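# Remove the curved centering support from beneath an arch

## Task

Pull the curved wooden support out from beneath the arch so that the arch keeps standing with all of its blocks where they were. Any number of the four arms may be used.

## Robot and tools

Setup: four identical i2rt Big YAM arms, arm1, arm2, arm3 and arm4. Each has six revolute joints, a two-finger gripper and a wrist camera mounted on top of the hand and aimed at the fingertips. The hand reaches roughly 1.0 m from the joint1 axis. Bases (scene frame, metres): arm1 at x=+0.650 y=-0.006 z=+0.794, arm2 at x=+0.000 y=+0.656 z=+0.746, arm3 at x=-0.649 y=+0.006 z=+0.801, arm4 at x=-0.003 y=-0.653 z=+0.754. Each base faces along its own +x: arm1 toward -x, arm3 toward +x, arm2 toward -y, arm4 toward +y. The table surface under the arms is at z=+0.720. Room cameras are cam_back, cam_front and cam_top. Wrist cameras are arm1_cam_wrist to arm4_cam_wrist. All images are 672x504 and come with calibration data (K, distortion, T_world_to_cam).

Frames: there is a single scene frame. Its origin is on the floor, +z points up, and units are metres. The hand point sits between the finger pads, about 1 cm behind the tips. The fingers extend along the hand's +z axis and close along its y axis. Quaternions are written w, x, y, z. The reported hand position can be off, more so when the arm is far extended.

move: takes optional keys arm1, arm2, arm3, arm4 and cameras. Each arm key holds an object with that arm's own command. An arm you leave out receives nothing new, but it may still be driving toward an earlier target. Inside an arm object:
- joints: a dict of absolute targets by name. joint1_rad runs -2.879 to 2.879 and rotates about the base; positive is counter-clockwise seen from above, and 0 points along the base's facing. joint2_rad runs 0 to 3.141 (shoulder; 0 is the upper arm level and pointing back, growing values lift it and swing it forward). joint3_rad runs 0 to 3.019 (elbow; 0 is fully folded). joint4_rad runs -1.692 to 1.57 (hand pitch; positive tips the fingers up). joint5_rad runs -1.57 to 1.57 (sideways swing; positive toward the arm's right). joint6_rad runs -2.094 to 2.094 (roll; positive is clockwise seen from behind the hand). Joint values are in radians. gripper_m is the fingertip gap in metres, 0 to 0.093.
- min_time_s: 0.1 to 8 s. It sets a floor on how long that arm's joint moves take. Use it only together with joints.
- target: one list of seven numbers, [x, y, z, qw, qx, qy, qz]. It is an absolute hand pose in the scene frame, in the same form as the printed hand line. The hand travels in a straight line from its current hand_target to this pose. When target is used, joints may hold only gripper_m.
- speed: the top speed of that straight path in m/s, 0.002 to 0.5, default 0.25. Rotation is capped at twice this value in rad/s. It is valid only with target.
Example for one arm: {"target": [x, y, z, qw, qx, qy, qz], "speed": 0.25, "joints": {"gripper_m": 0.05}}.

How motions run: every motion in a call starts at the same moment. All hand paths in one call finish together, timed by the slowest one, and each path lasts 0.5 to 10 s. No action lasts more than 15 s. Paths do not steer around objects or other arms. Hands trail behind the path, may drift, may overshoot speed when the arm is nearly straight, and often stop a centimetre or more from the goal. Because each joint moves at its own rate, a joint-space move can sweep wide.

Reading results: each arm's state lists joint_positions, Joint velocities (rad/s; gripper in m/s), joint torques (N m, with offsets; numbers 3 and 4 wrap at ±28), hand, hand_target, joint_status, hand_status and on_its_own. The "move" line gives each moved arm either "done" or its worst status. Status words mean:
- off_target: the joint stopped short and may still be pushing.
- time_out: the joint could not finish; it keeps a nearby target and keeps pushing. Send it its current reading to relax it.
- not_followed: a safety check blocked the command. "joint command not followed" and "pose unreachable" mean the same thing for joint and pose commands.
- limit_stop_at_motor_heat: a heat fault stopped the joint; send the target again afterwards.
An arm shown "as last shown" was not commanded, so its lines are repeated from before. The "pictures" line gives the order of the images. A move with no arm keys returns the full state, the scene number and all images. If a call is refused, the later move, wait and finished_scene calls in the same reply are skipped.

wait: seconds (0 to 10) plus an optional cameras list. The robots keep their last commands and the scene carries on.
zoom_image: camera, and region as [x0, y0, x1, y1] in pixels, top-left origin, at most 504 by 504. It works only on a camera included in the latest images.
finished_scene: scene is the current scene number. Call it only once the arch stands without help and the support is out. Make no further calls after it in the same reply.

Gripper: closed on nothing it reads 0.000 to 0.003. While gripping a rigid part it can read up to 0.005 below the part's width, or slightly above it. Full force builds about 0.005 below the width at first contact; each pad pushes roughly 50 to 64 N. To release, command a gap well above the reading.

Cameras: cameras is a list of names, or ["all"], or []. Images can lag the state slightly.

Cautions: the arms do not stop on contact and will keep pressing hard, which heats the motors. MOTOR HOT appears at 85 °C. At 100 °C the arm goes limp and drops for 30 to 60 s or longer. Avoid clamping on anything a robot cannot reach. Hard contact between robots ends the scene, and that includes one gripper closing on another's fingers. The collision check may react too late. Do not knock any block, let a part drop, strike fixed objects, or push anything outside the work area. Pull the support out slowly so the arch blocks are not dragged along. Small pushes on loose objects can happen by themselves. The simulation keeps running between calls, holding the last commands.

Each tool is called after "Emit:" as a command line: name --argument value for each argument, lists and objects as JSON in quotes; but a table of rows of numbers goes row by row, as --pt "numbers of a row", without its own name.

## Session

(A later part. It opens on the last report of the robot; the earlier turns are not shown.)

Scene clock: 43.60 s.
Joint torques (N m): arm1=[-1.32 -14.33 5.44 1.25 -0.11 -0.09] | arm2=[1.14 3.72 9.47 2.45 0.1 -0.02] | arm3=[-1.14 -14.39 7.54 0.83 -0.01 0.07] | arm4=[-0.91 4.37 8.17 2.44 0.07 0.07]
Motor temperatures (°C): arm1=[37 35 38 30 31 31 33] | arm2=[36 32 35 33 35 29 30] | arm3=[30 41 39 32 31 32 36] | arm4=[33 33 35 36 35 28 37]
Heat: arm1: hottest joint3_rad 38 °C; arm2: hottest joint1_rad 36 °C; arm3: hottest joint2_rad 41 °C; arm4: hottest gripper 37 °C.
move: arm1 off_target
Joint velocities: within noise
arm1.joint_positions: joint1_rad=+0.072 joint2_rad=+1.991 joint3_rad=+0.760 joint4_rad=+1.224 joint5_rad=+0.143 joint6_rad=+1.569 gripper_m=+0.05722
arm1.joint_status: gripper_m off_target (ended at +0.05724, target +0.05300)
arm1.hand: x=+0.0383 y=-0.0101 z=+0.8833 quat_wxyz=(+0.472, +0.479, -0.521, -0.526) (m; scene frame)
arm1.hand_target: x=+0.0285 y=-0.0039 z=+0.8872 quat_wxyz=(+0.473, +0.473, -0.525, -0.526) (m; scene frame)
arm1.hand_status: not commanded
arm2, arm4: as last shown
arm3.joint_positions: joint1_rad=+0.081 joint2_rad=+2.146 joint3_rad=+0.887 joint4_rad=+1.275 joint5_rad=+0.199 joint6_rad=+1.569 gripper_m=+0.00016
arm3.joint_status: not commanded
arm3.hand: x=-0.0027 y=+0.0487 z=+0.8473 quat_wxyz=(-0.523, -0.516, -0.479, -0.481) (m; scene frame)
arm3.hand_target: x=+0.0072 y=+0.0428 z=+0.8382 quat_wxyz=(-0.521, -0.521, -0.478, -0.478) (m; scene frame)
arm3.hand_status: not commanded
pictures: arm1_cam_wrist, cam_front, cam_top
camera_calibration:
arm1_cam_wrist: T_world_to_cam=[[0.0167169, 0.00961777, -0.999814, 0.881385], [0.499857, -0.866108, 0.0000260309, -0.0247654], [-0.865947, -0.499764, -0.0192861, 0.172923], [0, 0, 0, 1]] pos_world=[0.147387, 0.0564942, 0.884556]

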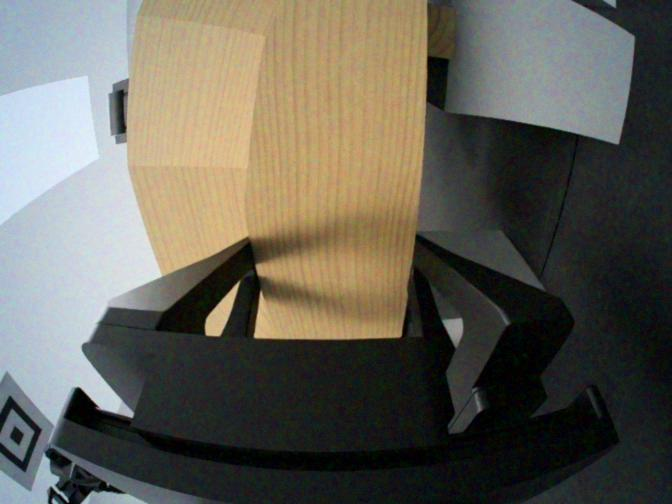

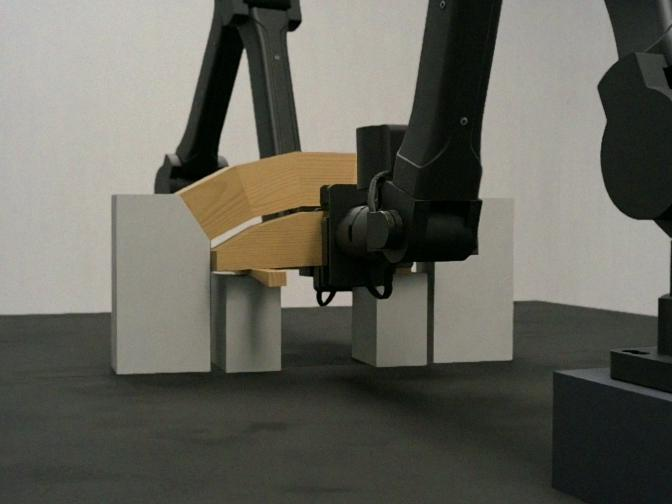

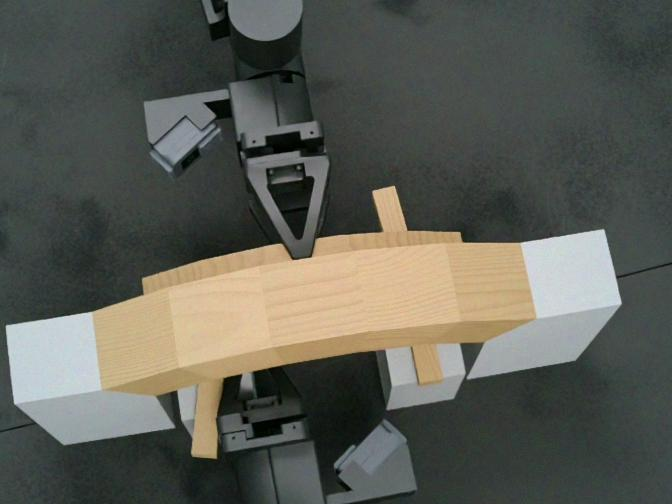

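Emit:
move --arm1 '{"joints":{"gripper_m":0.048}}'

Emit:
move --arm1 '{"target":[0.075,-0.008,0.888,-0.4731,-0.4731,0.5255,0.5255],"speed":0.04}' --cameras '["arm1_cam_wrist","cam_front","cam_top","cam_back"]'

Scene clock: 44.33 s.
Joint torques (N m): arm1=[-1.38 -14.45 5.41 1.28 -0.12 -0.09] | arm2=[1.03 3.96 9.5 2.48 0.09 -0.02] | arm3=[-1.2 -14.51 7.53 0.81 0 0.07] | arm4=[-0.91 4.66 8.25 2.22 0.05 0.07]
Motor temperatures (°C): arm1=[37 35 38 30 31 31 33] | arm2=[36 32 35 33 35 29 30] | arm3=[30 41 39 32 31 32 36] | arm4=[33 33 35 36 35 28 37]
Heat: arm1: hottest joint3_rad 38 °C; arm2: hottest joint1_rad 36 °C; arm3: hottest joint2_rad 41 °C; arm4: hottest gripper 37 °C.
move: arm1 off_target
Joint velocities: within noise
arm1.joint_positions: joint1_rad=+0.072 joint2_rad=+1.991 joint3_rad=+0.760 joint4_rad=+1.224 joint5_rad=+0.143 joint6_rad=+1.569 gripper_m=+0.05720
arm1.joint_status: gripper_m off_target (ended at +0.05720, target +0.04800)
arm1.hand: x=+0.0383 y=-0.0101 z=+0.8833 quat_wxyz=(+0.472, +0.479, -0.521, -0.526) (m; scene frame)
arm1.hand_target: x=+0.0285 y=-0.0039 z=+0.8872 quat_wxyz=(+0.473, +0.473, -0.525, -0.526) (m; scene frame)
arm1.hand_status: not commanded
arm2, arm3, arm4: as last shown
pictures: none

Scene clock: 46.03 s.
Joint torques (N m): arm1=[-0.26 -14.33 2.04 3.18 0.26 0.02] | arm2=[1.08 3.66 9.5 2.4 0.1 -0.03] | arm3=[-1.08 -14.39 7.3 0.8 0 0.07] | arm4=[-1.14 4.48 8.13 2.32 0.04 0.09]
Motor temperatures (°C): arm1=[37 35 38 30 31 31 33] | arm2=[36 32 35 33 35 29 30] | arm3=[30 41 39 32 31 32 36] | arm4=[33 33 35 36 35 28 37]
Heat: arm1: hottest joint3_rad 38 °C; arm2: hottest joint1_rad 36 °C; arm3: hottest joint2_rad 41 °C; arm4: hottest gripper 37 °C.
move: arm1 done
Joint velocities: within noise
arm1.joint_positions: joint1_rad=+0.072 joint2_rad=+1.952 joint3_rad=+0.671 joint4_rad=+1.263 joint5_rad=+0.146 joint6_rad=+1.560 gripper_m=+0.05720
arm1.joint_status: not commanded
arm1.hand: x=+0.0692 y=-0.0081 z=+0.8823 quat_wxyz=(+0.465, +0.484, -0.523, -0.526) (m; scene frame)
arm1.hand_target: x=+0.0748 y=-0.0080 z=+0.8879 quat_wxyz=(+0.473, +0.473, -0.525, -0.525) (m; scene frame)
arm1.hand_status: done (0.008 m and 1.5 deg from the pose sent, 0.037 m and 0.8 deg at the start)
arm2, arm4: as last shown
arm3.joint_positions: joint1_rad=+0.081 joint2_rad=+2.147 joint3_rad=+0.889 joint4_rad=+1.275 joint5_rad=+0.199 joint6_rad=+1.569 gripper_m=+0.00016
arm3.joint_status: not commanded
arm3.hand: x=-0.0018 y=+0.0488 z=+0.8478 quat_wxyz=(-0.523, -0.515, -0.479, -0.481) (m; scene frame)
arm3.hand_target: x=+0.0071 y=+0.0430 z=+0.8381 quat_wxyz=(-0.521, -0.521, -0.478, -0.478) (m; scene frame)
arm3.hand_status: not commanded
pictures: arm1_cam_wrist, cam_back, cam_front, cam_top
camera_calibration:
arm1_cam_wrist: T_world_to_cam=[[0.0298569, 0.0196545, -0.999361, 0.878658], [0.496851, -0.867833, -0.00222386, -0.0363057], [-0.867322, -0.496467, -0.0356762, 0.215233], [0, 0, 0, 1]] pos_world=[0.17848, 0.058079, 0.885695]

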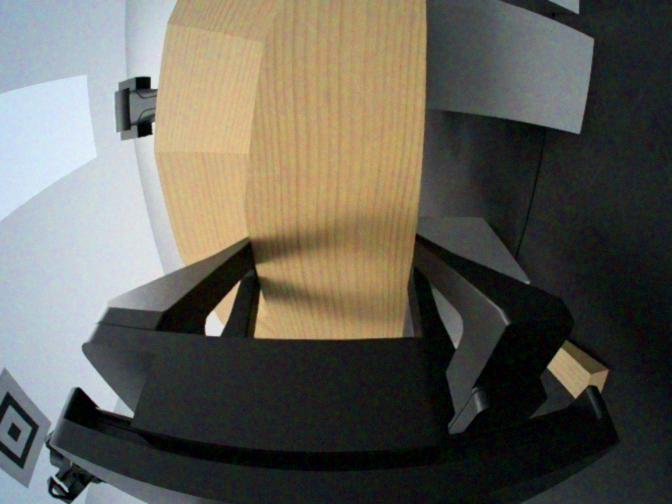

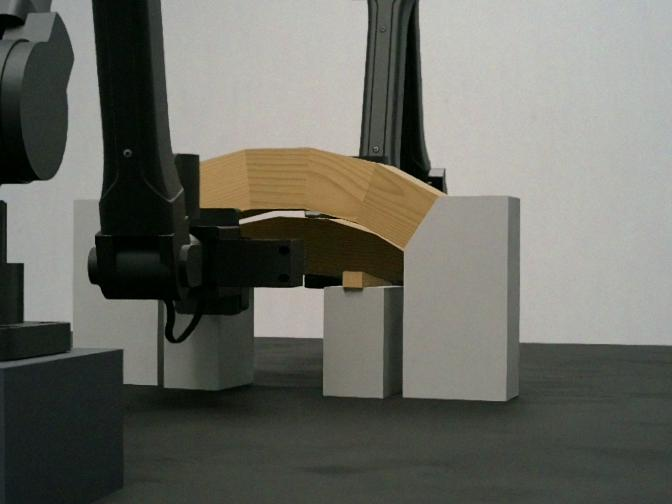

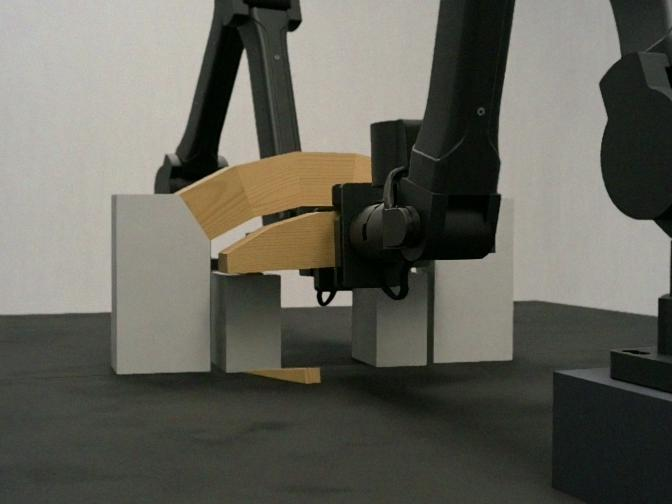

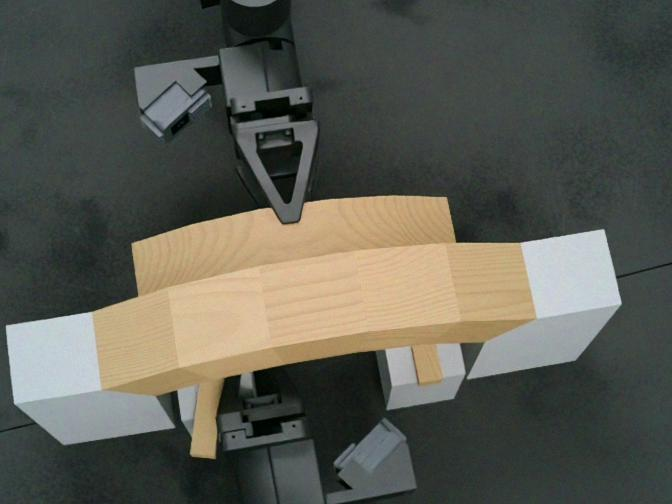

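Emit:
move --arm1 '{"target":[0.21,-0.02,0.893,-0.4731,-0.4731,0.5255,0.5255],"speed":0.08}' --arm3 '{"target":[-0.12,0.05,0.85,0.5213,0.5213,0.4777,0.4777],"speed":0.08}' --cameras '["arm1_cam_wrist","cam_front","cam_top","cam_back"]'

Scene clock: 48.50 s.
Joint torques (N m): arm1=[0.85 -11.69 0.76 4.9 0.16 -0.08] | arm2=[1.14 3.66 9.55 2.5 0.1 -0.02] | arm3=[0.62 -15.09 1.57 2.25 0.28 0.06] | arm4=[-0.67 4.72 8.27 2.29 0.06 0.08]
Motor temperatures (°C): arm1=[37 35 38 31 31 31 34] | arm2=[36 32 35 33 35 29 30] | arm3=[30 41 39 32 31 32 36] | arm4=[33 33 35 36 35 28 37]
Heat: arm1: hottest joint3_rad 38 °C; arm2: hottest joint1_rad 36 °C; arm3: hottest joint2_rad 41 °C; arm4: hottest gripper 37 °C.
move: arm1 off_target; arm3 off_target
Joint velocities: within noise
arm1.joint_positions: joint1_rad=+0.126 joint2_rad=+1.869 joint3_rad=+0.287 joint4_rad=+1.482 joint5_rad=+0.217 joint6_rad=+1.571 gripper_m=+0.05718
arm1.joint_status: not commanded
arm1.hand: x=+0.2126 y=-0.0129 z=+0.8621 quat_wxyz=(+0.440, +0.499, -0.545, -0.510) (m; scene frame)
arm1.hand_target: x=+0.2105 y=-0.0196 z=+0.8919 quat_wxyz=(+0.473, +0.473, -0.526, -0.525) (m; scene frame)
arm1.hand_status: off_target (0.032 m and 5.6 deg from the pose sent, 0.142 m and 1.5 deg at the start)
arm2, arm4: as last shown
arm3.joint_positions: joint1_rad=+0.117 joint2_rad=+2.084 joint3_rad=+0.564 joint4_rad=+1.489 joint5_rad=+0.249 joint6_rad=+1.570 gripper_m=+0.00015
arm3.joint_status: not commanded
arm3.hand: x=-0.1194 y=+0.0449 z=+0.8347 quat_wxyz=(-0.517, -0.529, -0.488, -0.463) (m; scene frame)
arm3.hand_target: x=-0.1199 y=+0.0499 z=+0.8498 quat_wxyz=(-0.521, -0.521, -0.478, -0.478) (m; scene frame)
arm3.hand_status: off_target (0.016 m and 2.3 deg from the pose sent, 0.118 m and 0.8 deg at the start)
pictures: arm1_cam_wrist, cam_back, cam_front, cam_top
camera_calibration:
arm1_cam_wrist: T_world_to_cam=[[0.108939, 0.0174164, -0.993896, 0.832749], [0.480032, -0.87646, 0.0372568, -0.142352], [-0.870461, -0.48116, -0.103841, 0.39613], [0, 0, 0, 1]] pos_world=[0.32243, 0.0513327, 0.874104]

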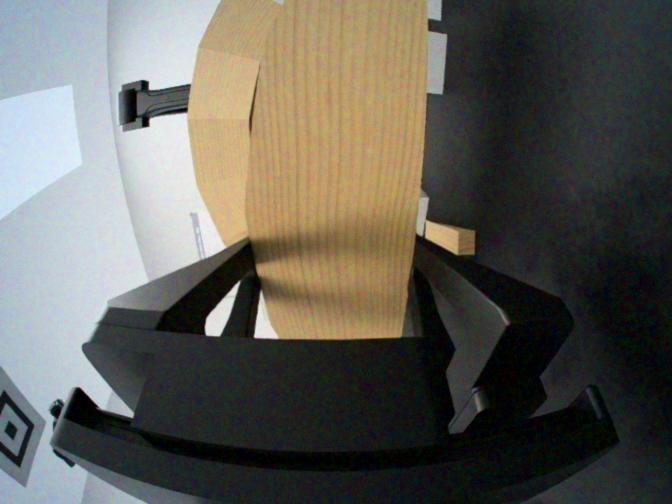

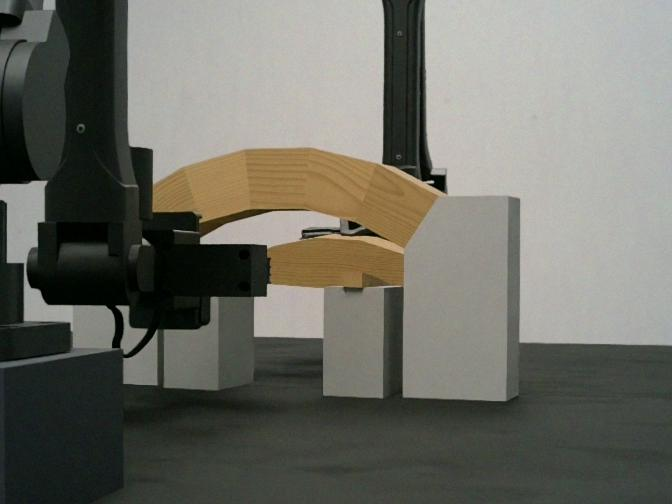

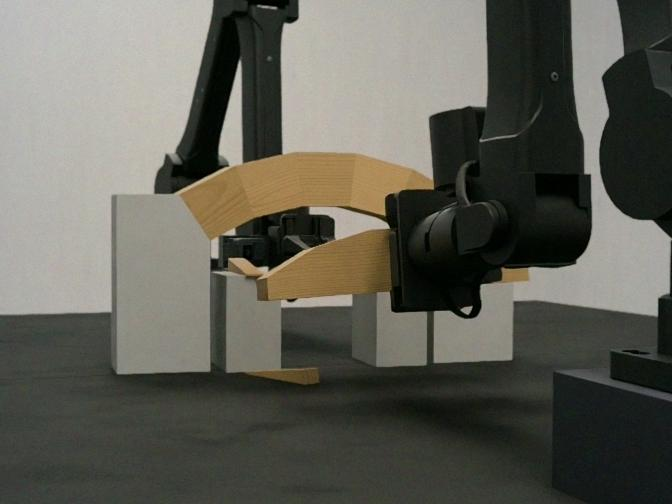

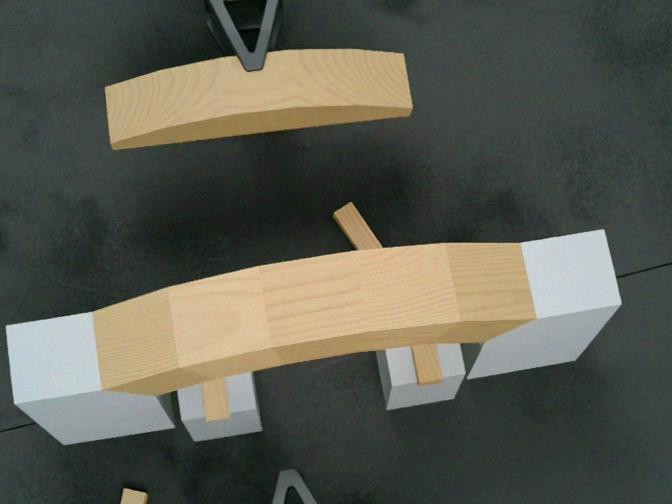

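Emit:
move --arm1 '{"target":[0.25,-0.02,0.95,0.0,0.7071,-0.7071,0.0],"speed":0.3}' --cameras '["cam_front"]'

Emit:
move --arm1 '{"target":[0.25,-0.02,0.82,0.0,0.7071,-0.7071,0.0],"speed":0.15}' --cameras '["cam_front","arm1_cam_wrist","cam_top"]'

Scene clock: 52.93 s.
Joint torques (N m): arm1=[-1.55 -9.29 11.64 -0.57 -0.05 -0.21] | arm2=[1.2 3.66 9.51 2.41 0.1 -0.01] | arm3=[0.67 -15.15 1.61 2.25 0.27 0.06] | arm4=[-1.14 4.19 8.36 2.4 0.09 0.11]
Motor temperatures (°C): arm1=[37 35 39 31 31 31 34] | arm2=[36 32 35 33 35 29 30] | arm3=[30 41 39 33 31 32 36] | arm4=[33 33 35 36 35 28 37]
Heat: arm1: hottest joint3_rad 39 °C; arm2: hottest joint1_rad 36 °C; arm3: hottest joint2_rad 41 °C; arm4: hottest gripper 37 °C.
move: arm1 off_target
Joint velocities: within noise
arm1.joint_positions: joint1_rad=+0.069 joint2_rad=+1.421 joint3_rad=+1.060 joint4_rad=-1.258 joint5_rad=-0.005 joint6_rad=+1.610 gripper_m=+0.05718
arm1.joint_status: not commanded
arm1.hand: x=+0.2735 y=-0.0243 z=+0.9282 quat_wxyz=(-0.018, +0.708, -0.705, +0.013) (m; scene frame)
arm1.hand_target: x=+0.2514 y=-0.0199 z=+0.9501 quat_wxyz=(+0.000, +0.707, -0.707, -0.001) (m; scene frame)
arm1.hand_status: off_target (0.032 m and 2.6 deg from the pose sent, 0.096 m and 84.8 deg at the start)
arm2, arm3, arm4: as last shown
arm3.hand: x=-0.1196 y=+0.0449 z=+0.8346 quat_wxyz=(-0.517, -0.529, -0.489, -0.463) (m; scene frame)
arm3.hand_target: x=-0.1200 y=+0.0499 z=+0.8497 quat_wxyz=(-0.521, -0.521, -0.478, -0.478) (m; scene frame)
pictures: cam_front

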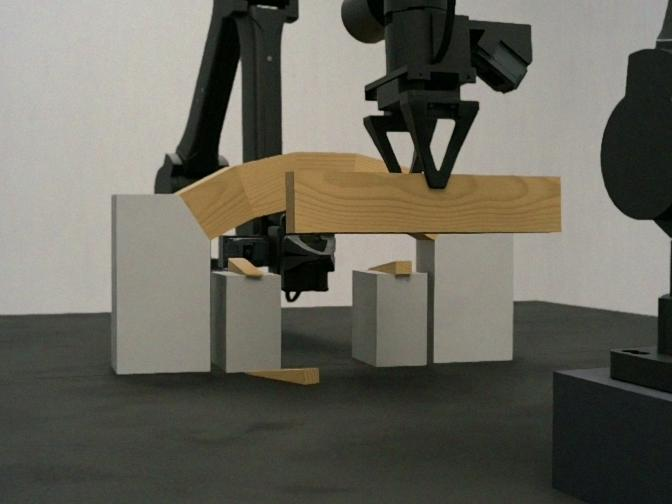

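Scene clock: 54.57 s.
Joint torques (N m): arm1=[-1.49 -10.93 5.45 0.73 -0.06 -0.19] | arm2=[1.26 3.78 9.55 2.47 0.1 -0.01] | arm3=[0.44 -15.15 1.59 2.24 0.27 0.06] | arm4=[-1.14 4.6 8.2 2.29 0.05 0.06]
Motor temperatures (°C): arm1=[37 35 39 30 31 31 34] | arm2=[36 32 35 33 35 29 30] | arm3=[30 41 39 33 31 32 36] | arm4=[33 33 35 36 35 28 37]
Heat: arm1: hottest joint3_rad 39 °C; arm2: hottest joint1_rad 36 °C; arm3: hottest joint2_rad 41 °C; arm4: hottest gripper 37 °C.
move: arm1 done
Joint velocities: within noise
arm1.joint_positions: joint1_rad=+0.069 joint2_rad=+1.596 joint3_rad=+0.938 joint4_rad=-0.924 joint5_rad=-0.005 joint6_rad=+1.610 gripper_m=+0.05717
arm1.joint_status: not commanded
arm1.hand: x=+0.2523 y=-0.0244 z=+0.8217 quat_wxyz=(-0.004, +0.709, -0.706, +0.001) (m; scene frame)
arm1.hand_target: x=+0.2500 y=-0.0201 z=+0.8201 quat_wxyz=(+0.000, +0.707, -0.707, +0.000) (m; scene frame)
arm1.hand_status: done (0.005 m and 0.5 deg from the pose sent, 0.111 m and 2.6 deg at the start)
arm2, arm3, arm4: as last shown
pictures: arm1_cam_wrist, cam_front, cam_top
camera_calibration:
arm1_cam_wrist: T_world_to_cam=[[0.999765, 0.00454067, 0.0211777, -0.270581], [-0.00852392, -0.816387, 0.577442, -0.489096], [0.0199111, -0.577487, -0.816157, 0.77925], [0, 0, 0, 1]] pos_world=[0.250833, 0.051944, 0.924145]

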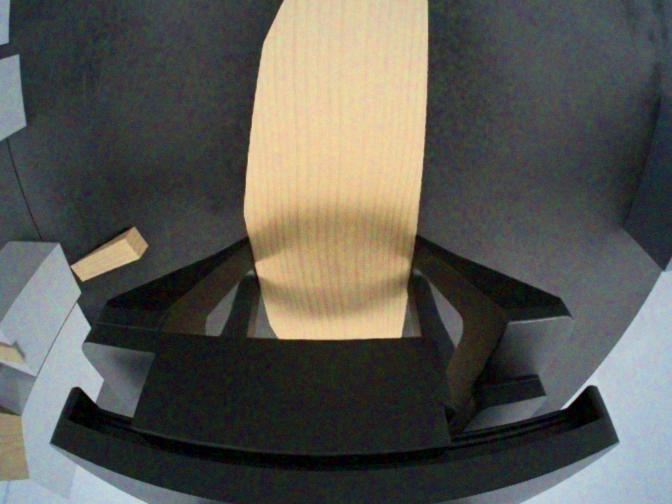

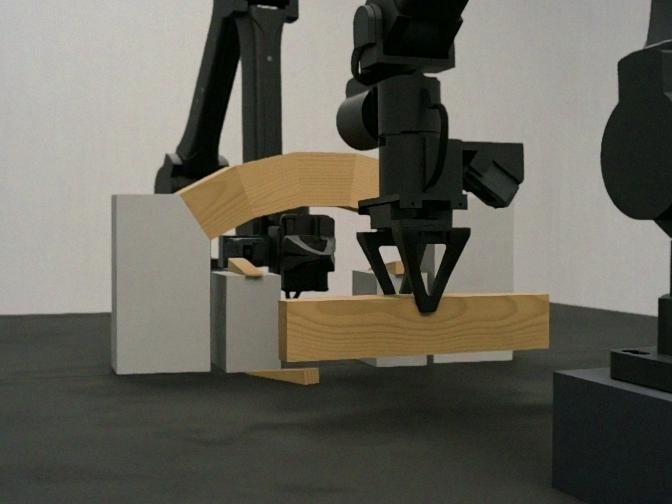

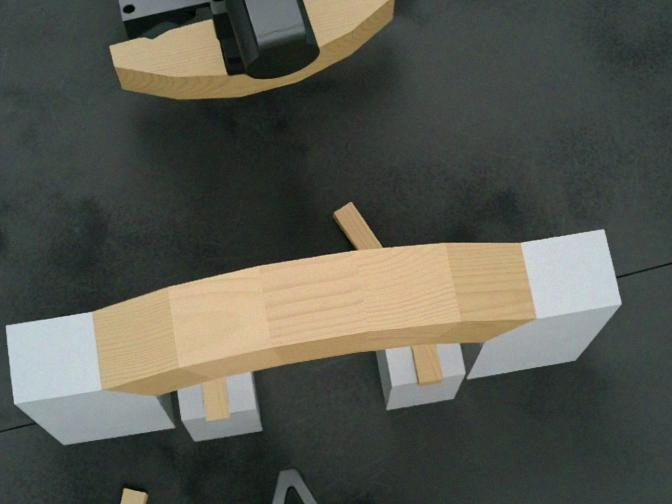

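Emit:
move --arm1 '{"target":[0.25,-0.02,0.799,0.0,0.7071,-0.7071,0.0],"speed":0.05}' --cameras '["cam_front"]'

Emit:
move --arm1 '{"target":[0.25,-0.02,0.791,0.0,0.7071,-0.7071,0.0],"speed":0.03}' --cameras '["cam_front"]'

Scene clock: 55.90 s.
Joint torques (N m): arm1=[-1.44 -10.99 5.07 0.75 -0.05 -0.18] | arm2=[1.08 3.9 9.55 2.45 0.08 0] | arm3=[0.56 -15.09 1.55 2.26 0.28 0.05] | arm4=[-0.85 4.42 8.23 2.44 0.07 0.08]
Motor temperatures (°C): arm1=[37 35 39 30 31 31 34] | arm2=[36 32 35 33 35 29 30] | arm3=[30 41 38 33 31 32 36] | arm4=[33 33 35 36 35 28 37]
Heat: arm1: hottest joint3_rad 39 °C; arm2: hottest joint1_rad 36 °C; arm3: hottest joint2_rad 41 °C; arm4: hottest gripper 37 °C.
move: arm1 done
Joint velocities: within noise
arm1.joint_positions: joint1_rad=+0.069 joint2_rad=+1.631 joint3_rad=+0.919 joint4_rad=-0.865 joint5_rad=-0.005 joint6_rad=+1.610 gripper_m=+0.05717
arm1.joint_status: not commanded
arm1.hand: x=+0.2510 y=-0.0243 z=+0.8024 quat_wxyz=(-0.002, +0.709, -0.705, +0.000) (m; scene frame)
arm1.hand_target: x=+0.2500 y=-0.0201 z=+0.7991 quat_wxyz=(+0.000, +0.707, -0.707, +0.000) (m; scene frame)
arm1.hand_status: done (0.006 m and 0.4 deg from the pose sent, 0.023 m and 0.6 deg at the start)
arm2, arm3, arm4: as last shown
pictures: cam_front

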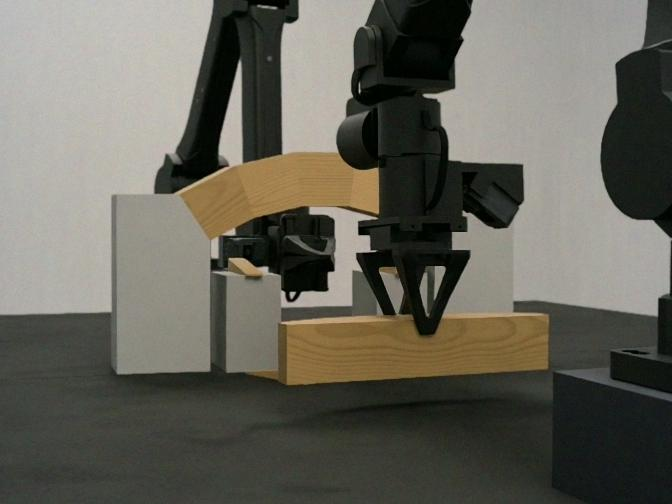

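Scene clock: 56.90 s.
Joint torques (N m): arm1=[-1.38 -10.87 4.94 0.79 -0.06 -0.18] | arm2=[1.2 3.78 9.52 2.47 0.1 -0.01] | arm3=[0.56 -15.15 1.55 2.21 0.27 0.06] | arm4=[-1.2 4.48 8.27 2.39 0.04 0.11]
Motor temperatures (°C): arm1=[37 35 39 30 31 31 34] | arm2=[36 32 35 33 35 29 30] | arm3=[30 41 38 33 31 32 36] | arm4=[33 33 35 36 35 28 37]
Heat: arm1: hottest joint3_rad 39 °C; arm2: hottest joint1_rad 36 °C; arm3: hottest joint2_rad 41 °C; arm4: hottest gripper 37 °C.
move: arm1 done
Joint velocities: within noise
arm1.joint_positions: joint1_rad=+0.069 joint2_rad=+1.645 joint3_rad=+0.912 joint4_rad=-0.842 joint5_rad=-0.005 joint6_rad=+1.610 gripper_m=+0.05717
arm1.joint_status: not commanded
arm1.hand: x=+0.2502 y=-0.0243 z=+0.7955 quat_wxyz=(-0.001, +0.709, -0.705, -0.001) (m; scene frame)
arm1.hand_target: x=+0.2500 y=-0.0201 z=+0.7911 quat_wxyz=(+0.000, +0.707, -0.707, +0.000) (m; scene frame)
arm1.hand_status: done (0.006 m and 0.3 deg from the pose sent, 0.012 m and 0.4 deg at the start)
arm2.joint_positions: joint1_rad=-0.491 joint2_rad=+0.571 joint3_rad=+1.396 joint4_rad=-1.145 joint5_rad=+0.158 joint6_rad=+0.378 gripper_m=+0.09396
arm2.joint_status: not commanded
arm2.hand: x=-0.1424 y=+0.4717 z=+1.3418 quat_wxyz=(-0.330, -0.780, -0.216, +0.486) (m; scene frame)
arm2.hand_target: x=-0.1404 y=+0.4751 z=+1.3501 quat_wxyz=(-0.336, -0.774, -0.213, +0.492) (m; scene frame)
arm2.hand_status: not commanded
arm3: as last shown
arm4.joint_positions: joint1_rad=-0.377 joint2_rad=+0.615 joint3_rad=+1.493 joint4_rad=-1.274 joint5_rad=+0.157 joint6_rad=-0.616 gripper_m=+0.09396
arm4.joint_status: not commanded
arm4.hand: x=+0.0978 y=-0.4603 z=+1.3602 quat_wxyz=(-0.554, +0.623, -0.545, -0.090) (m; scene frame)
arm4.hand_target: x=+0.0963 y=-0.4637 z=+1.3683 quat_wxyz=(-0.562, +0.618, -0.542, -0.093) (m; scene frame)
arm4.hand_status: not commanded
pictures: cam_front

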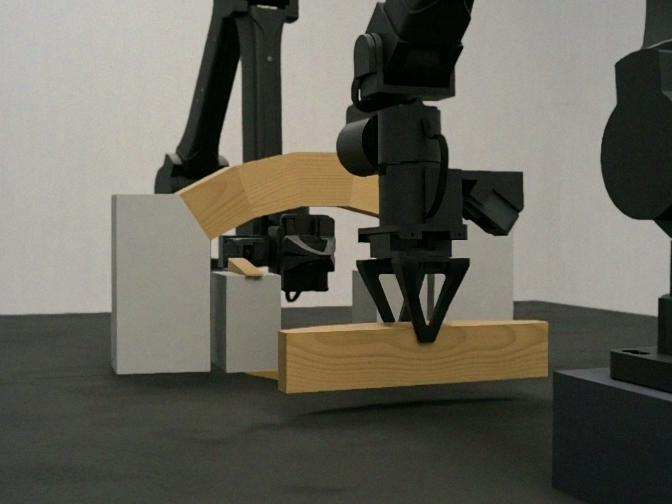

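Emit:
move --arm1 '{"target":[0.25,-0.02,0.782,0.0,0.7071,-0.7071,0.0],"speed":0.03}' --cameras '["cam_front"]'

Emit:
move --arm1 '{"target":[0.25,-0.02,0.774,0.0,0.7071,-0.7071,0.0],"speed":0.03}' --cameras '["cam_front"]'

Scene clock: 58.07 s.
Joint torques (N m): arm1=[-1.55 -10.87 4.81 0.72 -0.06 -0.18] | arm2=[1.2 3.84 9.44 2.5 0.1 -0.03] | arm3=[0.67 -15.33 1.58 2.21 0.27 0.05] | arm4=[-1.2 3.96 8.43 2.26 0.08 0.07]
Motor temperatures (°C): arm1=[37 35 39 30 31 31 34] | arm2=[36 32 35 33 35 29 30] | arm3=[30 41 38 33 31 32 36] | arm4=[33 33 35 36 35 28 36]
Heat: arm1: hottest joint3_rad 39 °C; arm2: hottest joint1_rad 36 °C; arm3: hottest joint2_rad 41 °C; arm4: hottest joint4_rad 36 °C.
move: arm1 done
Joint velocities: within noise
arm1.joint_positions: joint1_rad=+0.069 joint2_rad=+1.663 joint3_rad=+0.905 joint4_rad=-0.816 joint5_rad=-0.005 joint6_rad=+1.610 gripper_m=+0.05717
arm1.joint_status: not commanded
arm1.hand: x=+0.2502 y=-0.0242 z=+0.7864 quat_wxyz=(-0.001, +0.709, -0.705, -0.001) (m; scene frame)
arm1.hand_target: x=+0.2502 y=-0.0201 z=+0.7820 quat_wxyz=(+0.000, +0.707, -0.707, +0.000) (m; scene frame)
arm1.hand_status: done (0.006 m and 0.3 deg from the pose sent, 0.014 m and 0.3 deg at the start)
arm2, arm3, arm4: as last shown
pictures: cam_front

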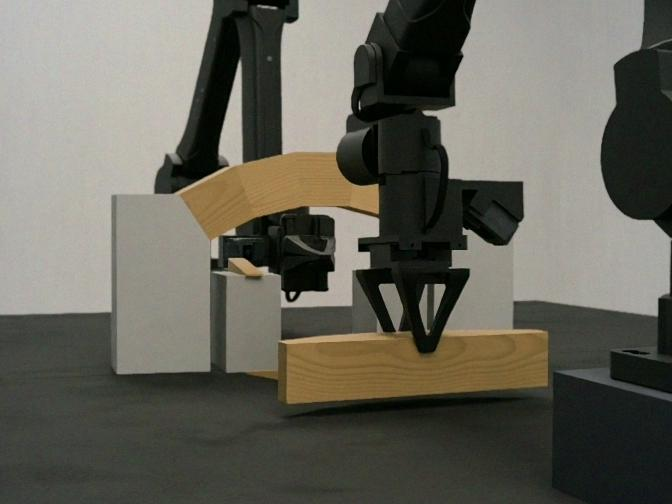

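Scene clock: 59.07 s.
Joint torques (N m): arm1=[-1.26 -10.99 4.64 0.73 -0.05 -0.16] | arm2=[1.14 3.84 9.52 2.48 0.11 -0.01] | arm3=[0.73 -15.15 1.59 2.25 0.28 0.06] | arm4=[-1.26 4.84 8.23 2.32 0.04 0.08]
Motor temperatures (°C): arm1=[37 35 39 30 31 31 34] | arm2=[36 32 35 33 35 29 30] | arm3=[30 41 38 33 31 32 36] | arm4=[33 33 35 36 35 28 36]
Heat: arm1: hottest joint3_rad 39 °C; arm2: hottest joint1_rad 36 °C; arm3: hottest joint2_rad 41 °C; arm4: hottest joint4_rad 36 °C.
move: arm1 done
Joint velocities: within noise
arm1.joint_positions: joint1_rad=+0.069 joint2_rad=+1.679 joint3_rad=+0.899 joint4_rad=-0.793 joint5_rad=-0.005 joint6_rad=+1.610 gripper_m=+0.05717
arm1.joint_status: not commanded
arm1.hand: x=+0.2500 y=-0.0241 z=+0.7787 quat_wxyz=(-0.001, +0.709, -0.705, -0.002) (m; scene frame)
arm1.hand_target: x=+0.2501 y=-0.0201 z=+0.7742 quat_wxyz=(+0.000, +0.707, -0.707, +0.000) (m; scene frame)
arm1.hand_status: done (0.006 m and 0.3 deg from the pose sent, 0.013 m and 0.3 deg at the start)
arm2, arm3, arm4: as last shown
pictures: cam_front

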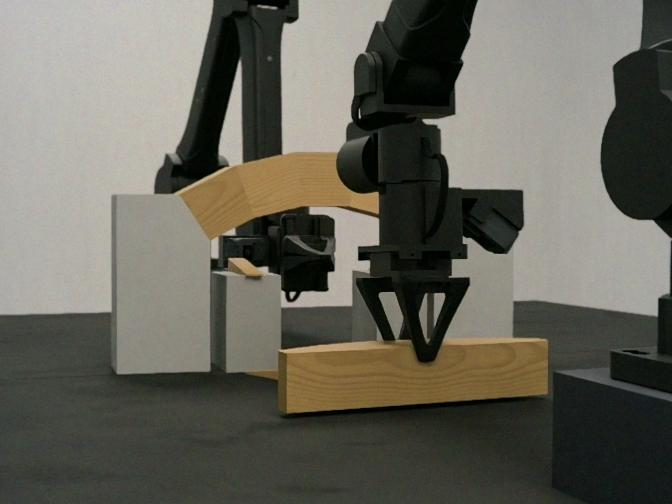

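Nearly down.

Emit:
move --arm1 '{"target":[0.25,-0.02,0.769,0.0,0.7071,-0.7071,0.0],"speed":0.03}' --cameras '["cam_front"]'

Emit:
move --arm1 '{"target":[0.25,-0.02,0.764,0.0,0.7071,-0.7071,0.0],"speed":0.03}' --cameras '["cam_front"]'

Scene clock: 60.20 s.
Joint torques (N m): arm1=[-1.49 -11.05 4.33 0.75 -0.06 -0.17] | arm2=[1.08 3.72 9.54 2.45 0.1 -0.02] | arm3=[0.5 -15.21 1.58 2.24 0.27 0.06] | arm4=[-1.38 4.42 8.25 2.19 0.07 0.04]
Motor temperatures (°C): arm1=[37 35 39 30 31 31 34] | arm2=[36 32 35 33 35 29 30] | arm3=[30 41 38 33 31 32 36] | arm4=[33 33 35 36 34 28 36]
Heat: arm1: hottest joint3_rad 39 °C; arm2: hottest joint1_rad 36 °C; arm3: hottest joint2_rad 41 °C; arm4: hottest joint4_rad 36 °C.
move: arm1 done
Joint velocities: within noise
arm1.joint_positions: joint1_rad=+0.069 joint2_rad=+1.689 joint3_rad=+0.899 joint4_rad=-0.779 joint5_rad=-0.005 joint6_rad=+1.610 gripper_m=+0.05717
arm1.joint_status: not commanded
arm1.hand: x=+0.2479 y=-0.0242 z=+0.7749 quat_wxyz=(+0.000, +0.709, -0.705, -0.003) (m; scene frame)
arm1.hand_target: x=+0.2501 y=-0.0201 z=+0.7691 quat_wxyz=(+0.000, +0.707, -0.707, +0.000) (m; scene frame)
arm1.hand_status: done (0.008 m and 0.4 deg from the pose sent, 0.010 m and 0.3 deg at the start)
arm2, arm3, arm4: as last shown
pictures: cam_front

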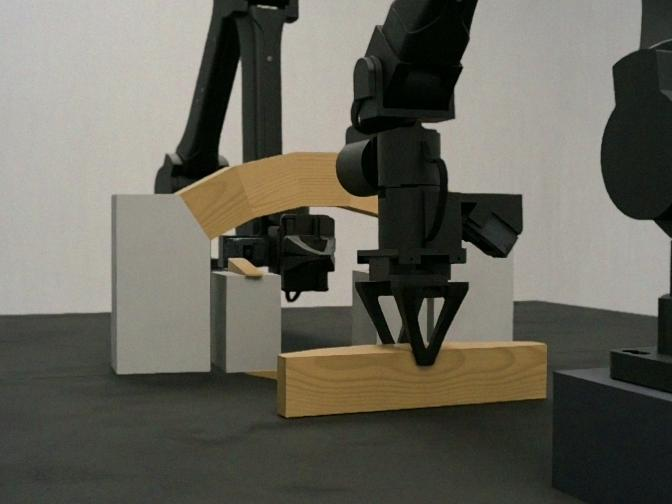

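Scene clock: 61.17 s.
Joint torques (N m): arm1=[-1.49 -10.34 4.27 1.1 -0.05 -0.17] | arm2=[1.2 3.66 9.5 2.51 0.1 -0.01] | arm3=[0.62 -15.03 1.58 2.19 0.28 0.05] | arm4=[-1.2 4.54 8.27 2.32 0.09 0.09]
Motor temperatures (°C): arm1=[37 35 39 30 31 31 34] | arm2=[36 32 35 33 35 29 30] | arm3=[30 41 38 33 31 32 36] | arm4=[33 33 35 36 34 28 36]
Heat: arm1: hottest joint3_rad 39 °C; arm2: hottest joint1_rad 36 °C; arm3: hottest joint2_rad 41 °C; arm4: hottest joint4_rad 36 °C.
move: arm1 off_target
Joint velocities: within noise
arm1.joint_positions: joint1_rad=+0.069 joint2_rad=+1.690 joint3_rad=+0.895 joint4_rad=-0.773 joint5_rad=-0.006 joint6_rad=+1.610 gripper_m=+0.05717
arm1.joint_status: not commanded
arm1.hand: x=+0.2481 y=-0.0242 z=+0.7736 quat_wxyz=(+0.001, +0.709, -0.705, -0.004) (m; scene frame)
arm1.hand_target: x=+0.2502 y=-0.0202 z=+0.7642 quat_wxyz=(+0.000, +0.707, -0.707, +0.000) (m; scene frame)
arm1.hand_status: off_target (0.011 m and 0.5 deg from the pose sent, 0.012 m and 0.4 deg at the start)
arm2, arm4: as last shown
arm3.joint_positions: joint1_rad=+0.117 joint2_rad=+2.084 joint3_rad=+0.564 joint4_rad=+1.489 joint5_rad=+0.249 joint6_rad=+1.570 gripper_m=+0.00015
arm3.joint_status: not commanded
arm3.hand: x=-0.1196 y=+0.0449 z=+0.8346 quat_wxyz=(-0.517, -0.529, -0.489, -0.463) (m; scene frame)
arm3.hand_target: x=-0.1200 y=+0.0499 z=+0.8497 quat_wxyz=(-0.521, -0.521, -0.478, -0.478) (m; scene frame)
arm3.hand_status: not commanded
pictures: cam_front

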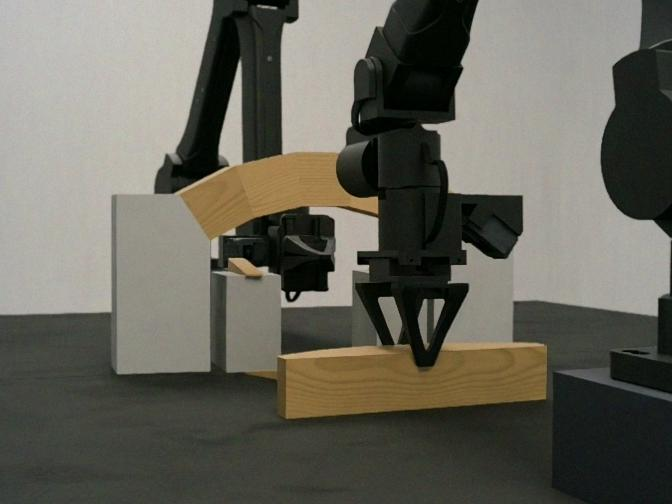

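Settled. Release and retreat.

Emit:
move --arm1 '{"joints":{"gripper_m":0.09}}'

Emit:
move --arm1 '{"target":[0.25,-0.02,0.9,0.0,0.7071,-0.7071,0.0],"speed":0.15}' --cameras '["cam_front","cam_top"]'

Scene clock: 61.97 s.
Joint torques (N m): arm1=[-1.49 -10.4 4.3 0.87 -0.04 -0.16] | arm2=[1.03 3.6 9.46 2.5 0.11 -0.01] | arm3=[0.67 -15.21 1.59 2.22 0.28 0.06] | arm4=[-0.91 4.6 8.25 2.4 0.04 0.09]
Motor temperatures (°C): arm1=[37 35 39 30 31 31 34] | arm2=[36 32 36 33 35 29 30] | arm3=[30 41 38 33 31 32 36] | arm4=[33 33 35 36 34 28 36]
Heat: arm1: hottest joint3_rad 39 °C; arm2: hottest joint1_rad 36 °C; arm3: hottest joint2_rad 41 °C; arm4: hottest joint4_rad 36 °C.
move: arm1 done
Joint velocities: within noise
arm1.joint_positions: joint1_rad=+0.069 joint2_rad=+1.690 joint3_rad=+0.895 joint4_rad=-0.767 joint5_rad=-0.006 joint6_rad=+1.610 gripper_m=+0.08982
arm1.joint_status: all done
arm1.hand: x=+0.2467 y=-0.0243 z=+0.7736 quat_wxyz=(+0.003, +0.709, -0.705, -0.005) (m; scene frame)
arm1.hand_target: x=+0.2502 y=-0.0201 z=+0.7643 quat_wxyz=(+0.000, +0.707, -0.707, +0.000) (m; scene frame)
arm1.hand_status: not commanded
arm2, arm3, arm4: as last shown
pictures: none

Scene clock: 63.63 s.
Joint torques (N m): arm1=[-1.55 -10.87 9.52 -0.51 -0.01 -0.19] | arm2=[1.14 3.78 9.5 2.41 0.1 -0.03] | arm3=[0.56 -15.09 1.58 2.22 0.28 0.06] | arm4=[-1.44 4.6 8.35 2.36 0.08 0.09]
Motor temperatures (°C): arm1=[37 35 39 30 31 31 34] | arm2=[36 32 36 33 35 29 30] | arm3=[30 41 38 33 31 31 36] | arm4=[33 33 35 36 34 28 36]
Heat: arm1: hottest joint3_rad 39 °C; arm2: hottest joint1_rad 36 °C; arm3: hottest joint2_rad 41 °C; arm4: hottest joint4_rad 36 °C.
move: arm1 off_target
Joint velocities: within noise
arm1.joint_positions: joint1_rad=+0.069 joint2_rad=+1.487 joint3_rad=+0.997 joint4_rad=-1.124 joint5_rad=-0.006 joint6_rad=+1.610 gripper_m=+0.08992
arm1.joint_status: not commanded
arm1.hand: x=+0.2672 y=-0.0244 z=+0.8817 quat_wxyz=(-0.016, +0.708, -0.705, +0.012) (m; scene frame)
arm1.hand_target: x=+0.2508 y=-0.0200 z=+0.9001 quat_wxyz=(+0.000, +0.707, -0.707, +0.000) (m; scene frame)
arm1.hand_status: off_target (0.025 m and 2.3 deg from the pose sent, 0.126 m and 0.8 deg at the start)
arm2, arm3, arm4: as last shown
pictures: cam_front, cam_top

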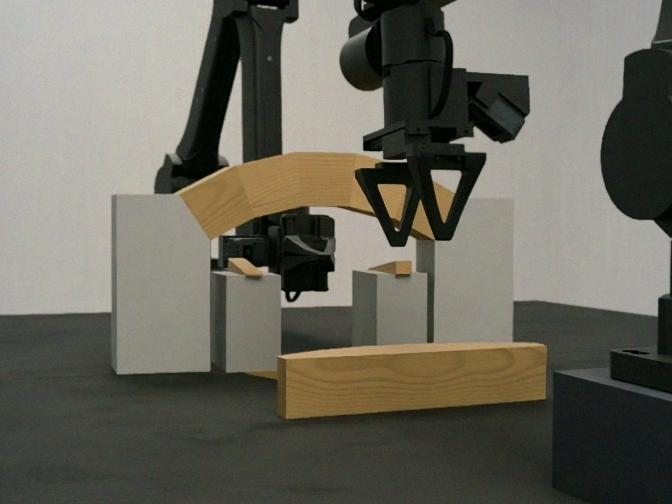

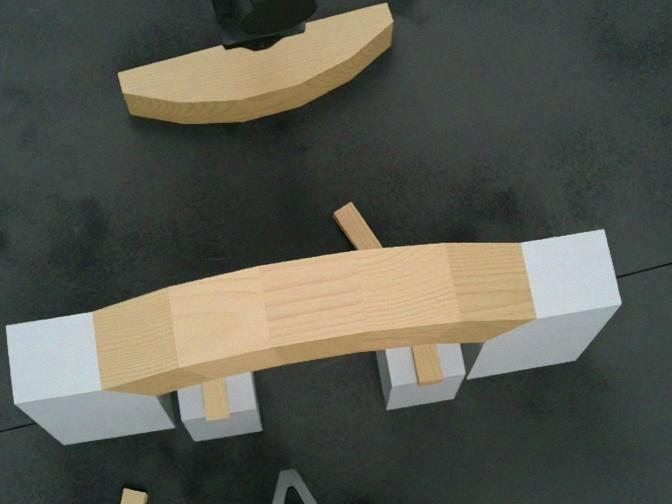

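Emit:
finished_scene --scene 1

The scene is finished: the task was done.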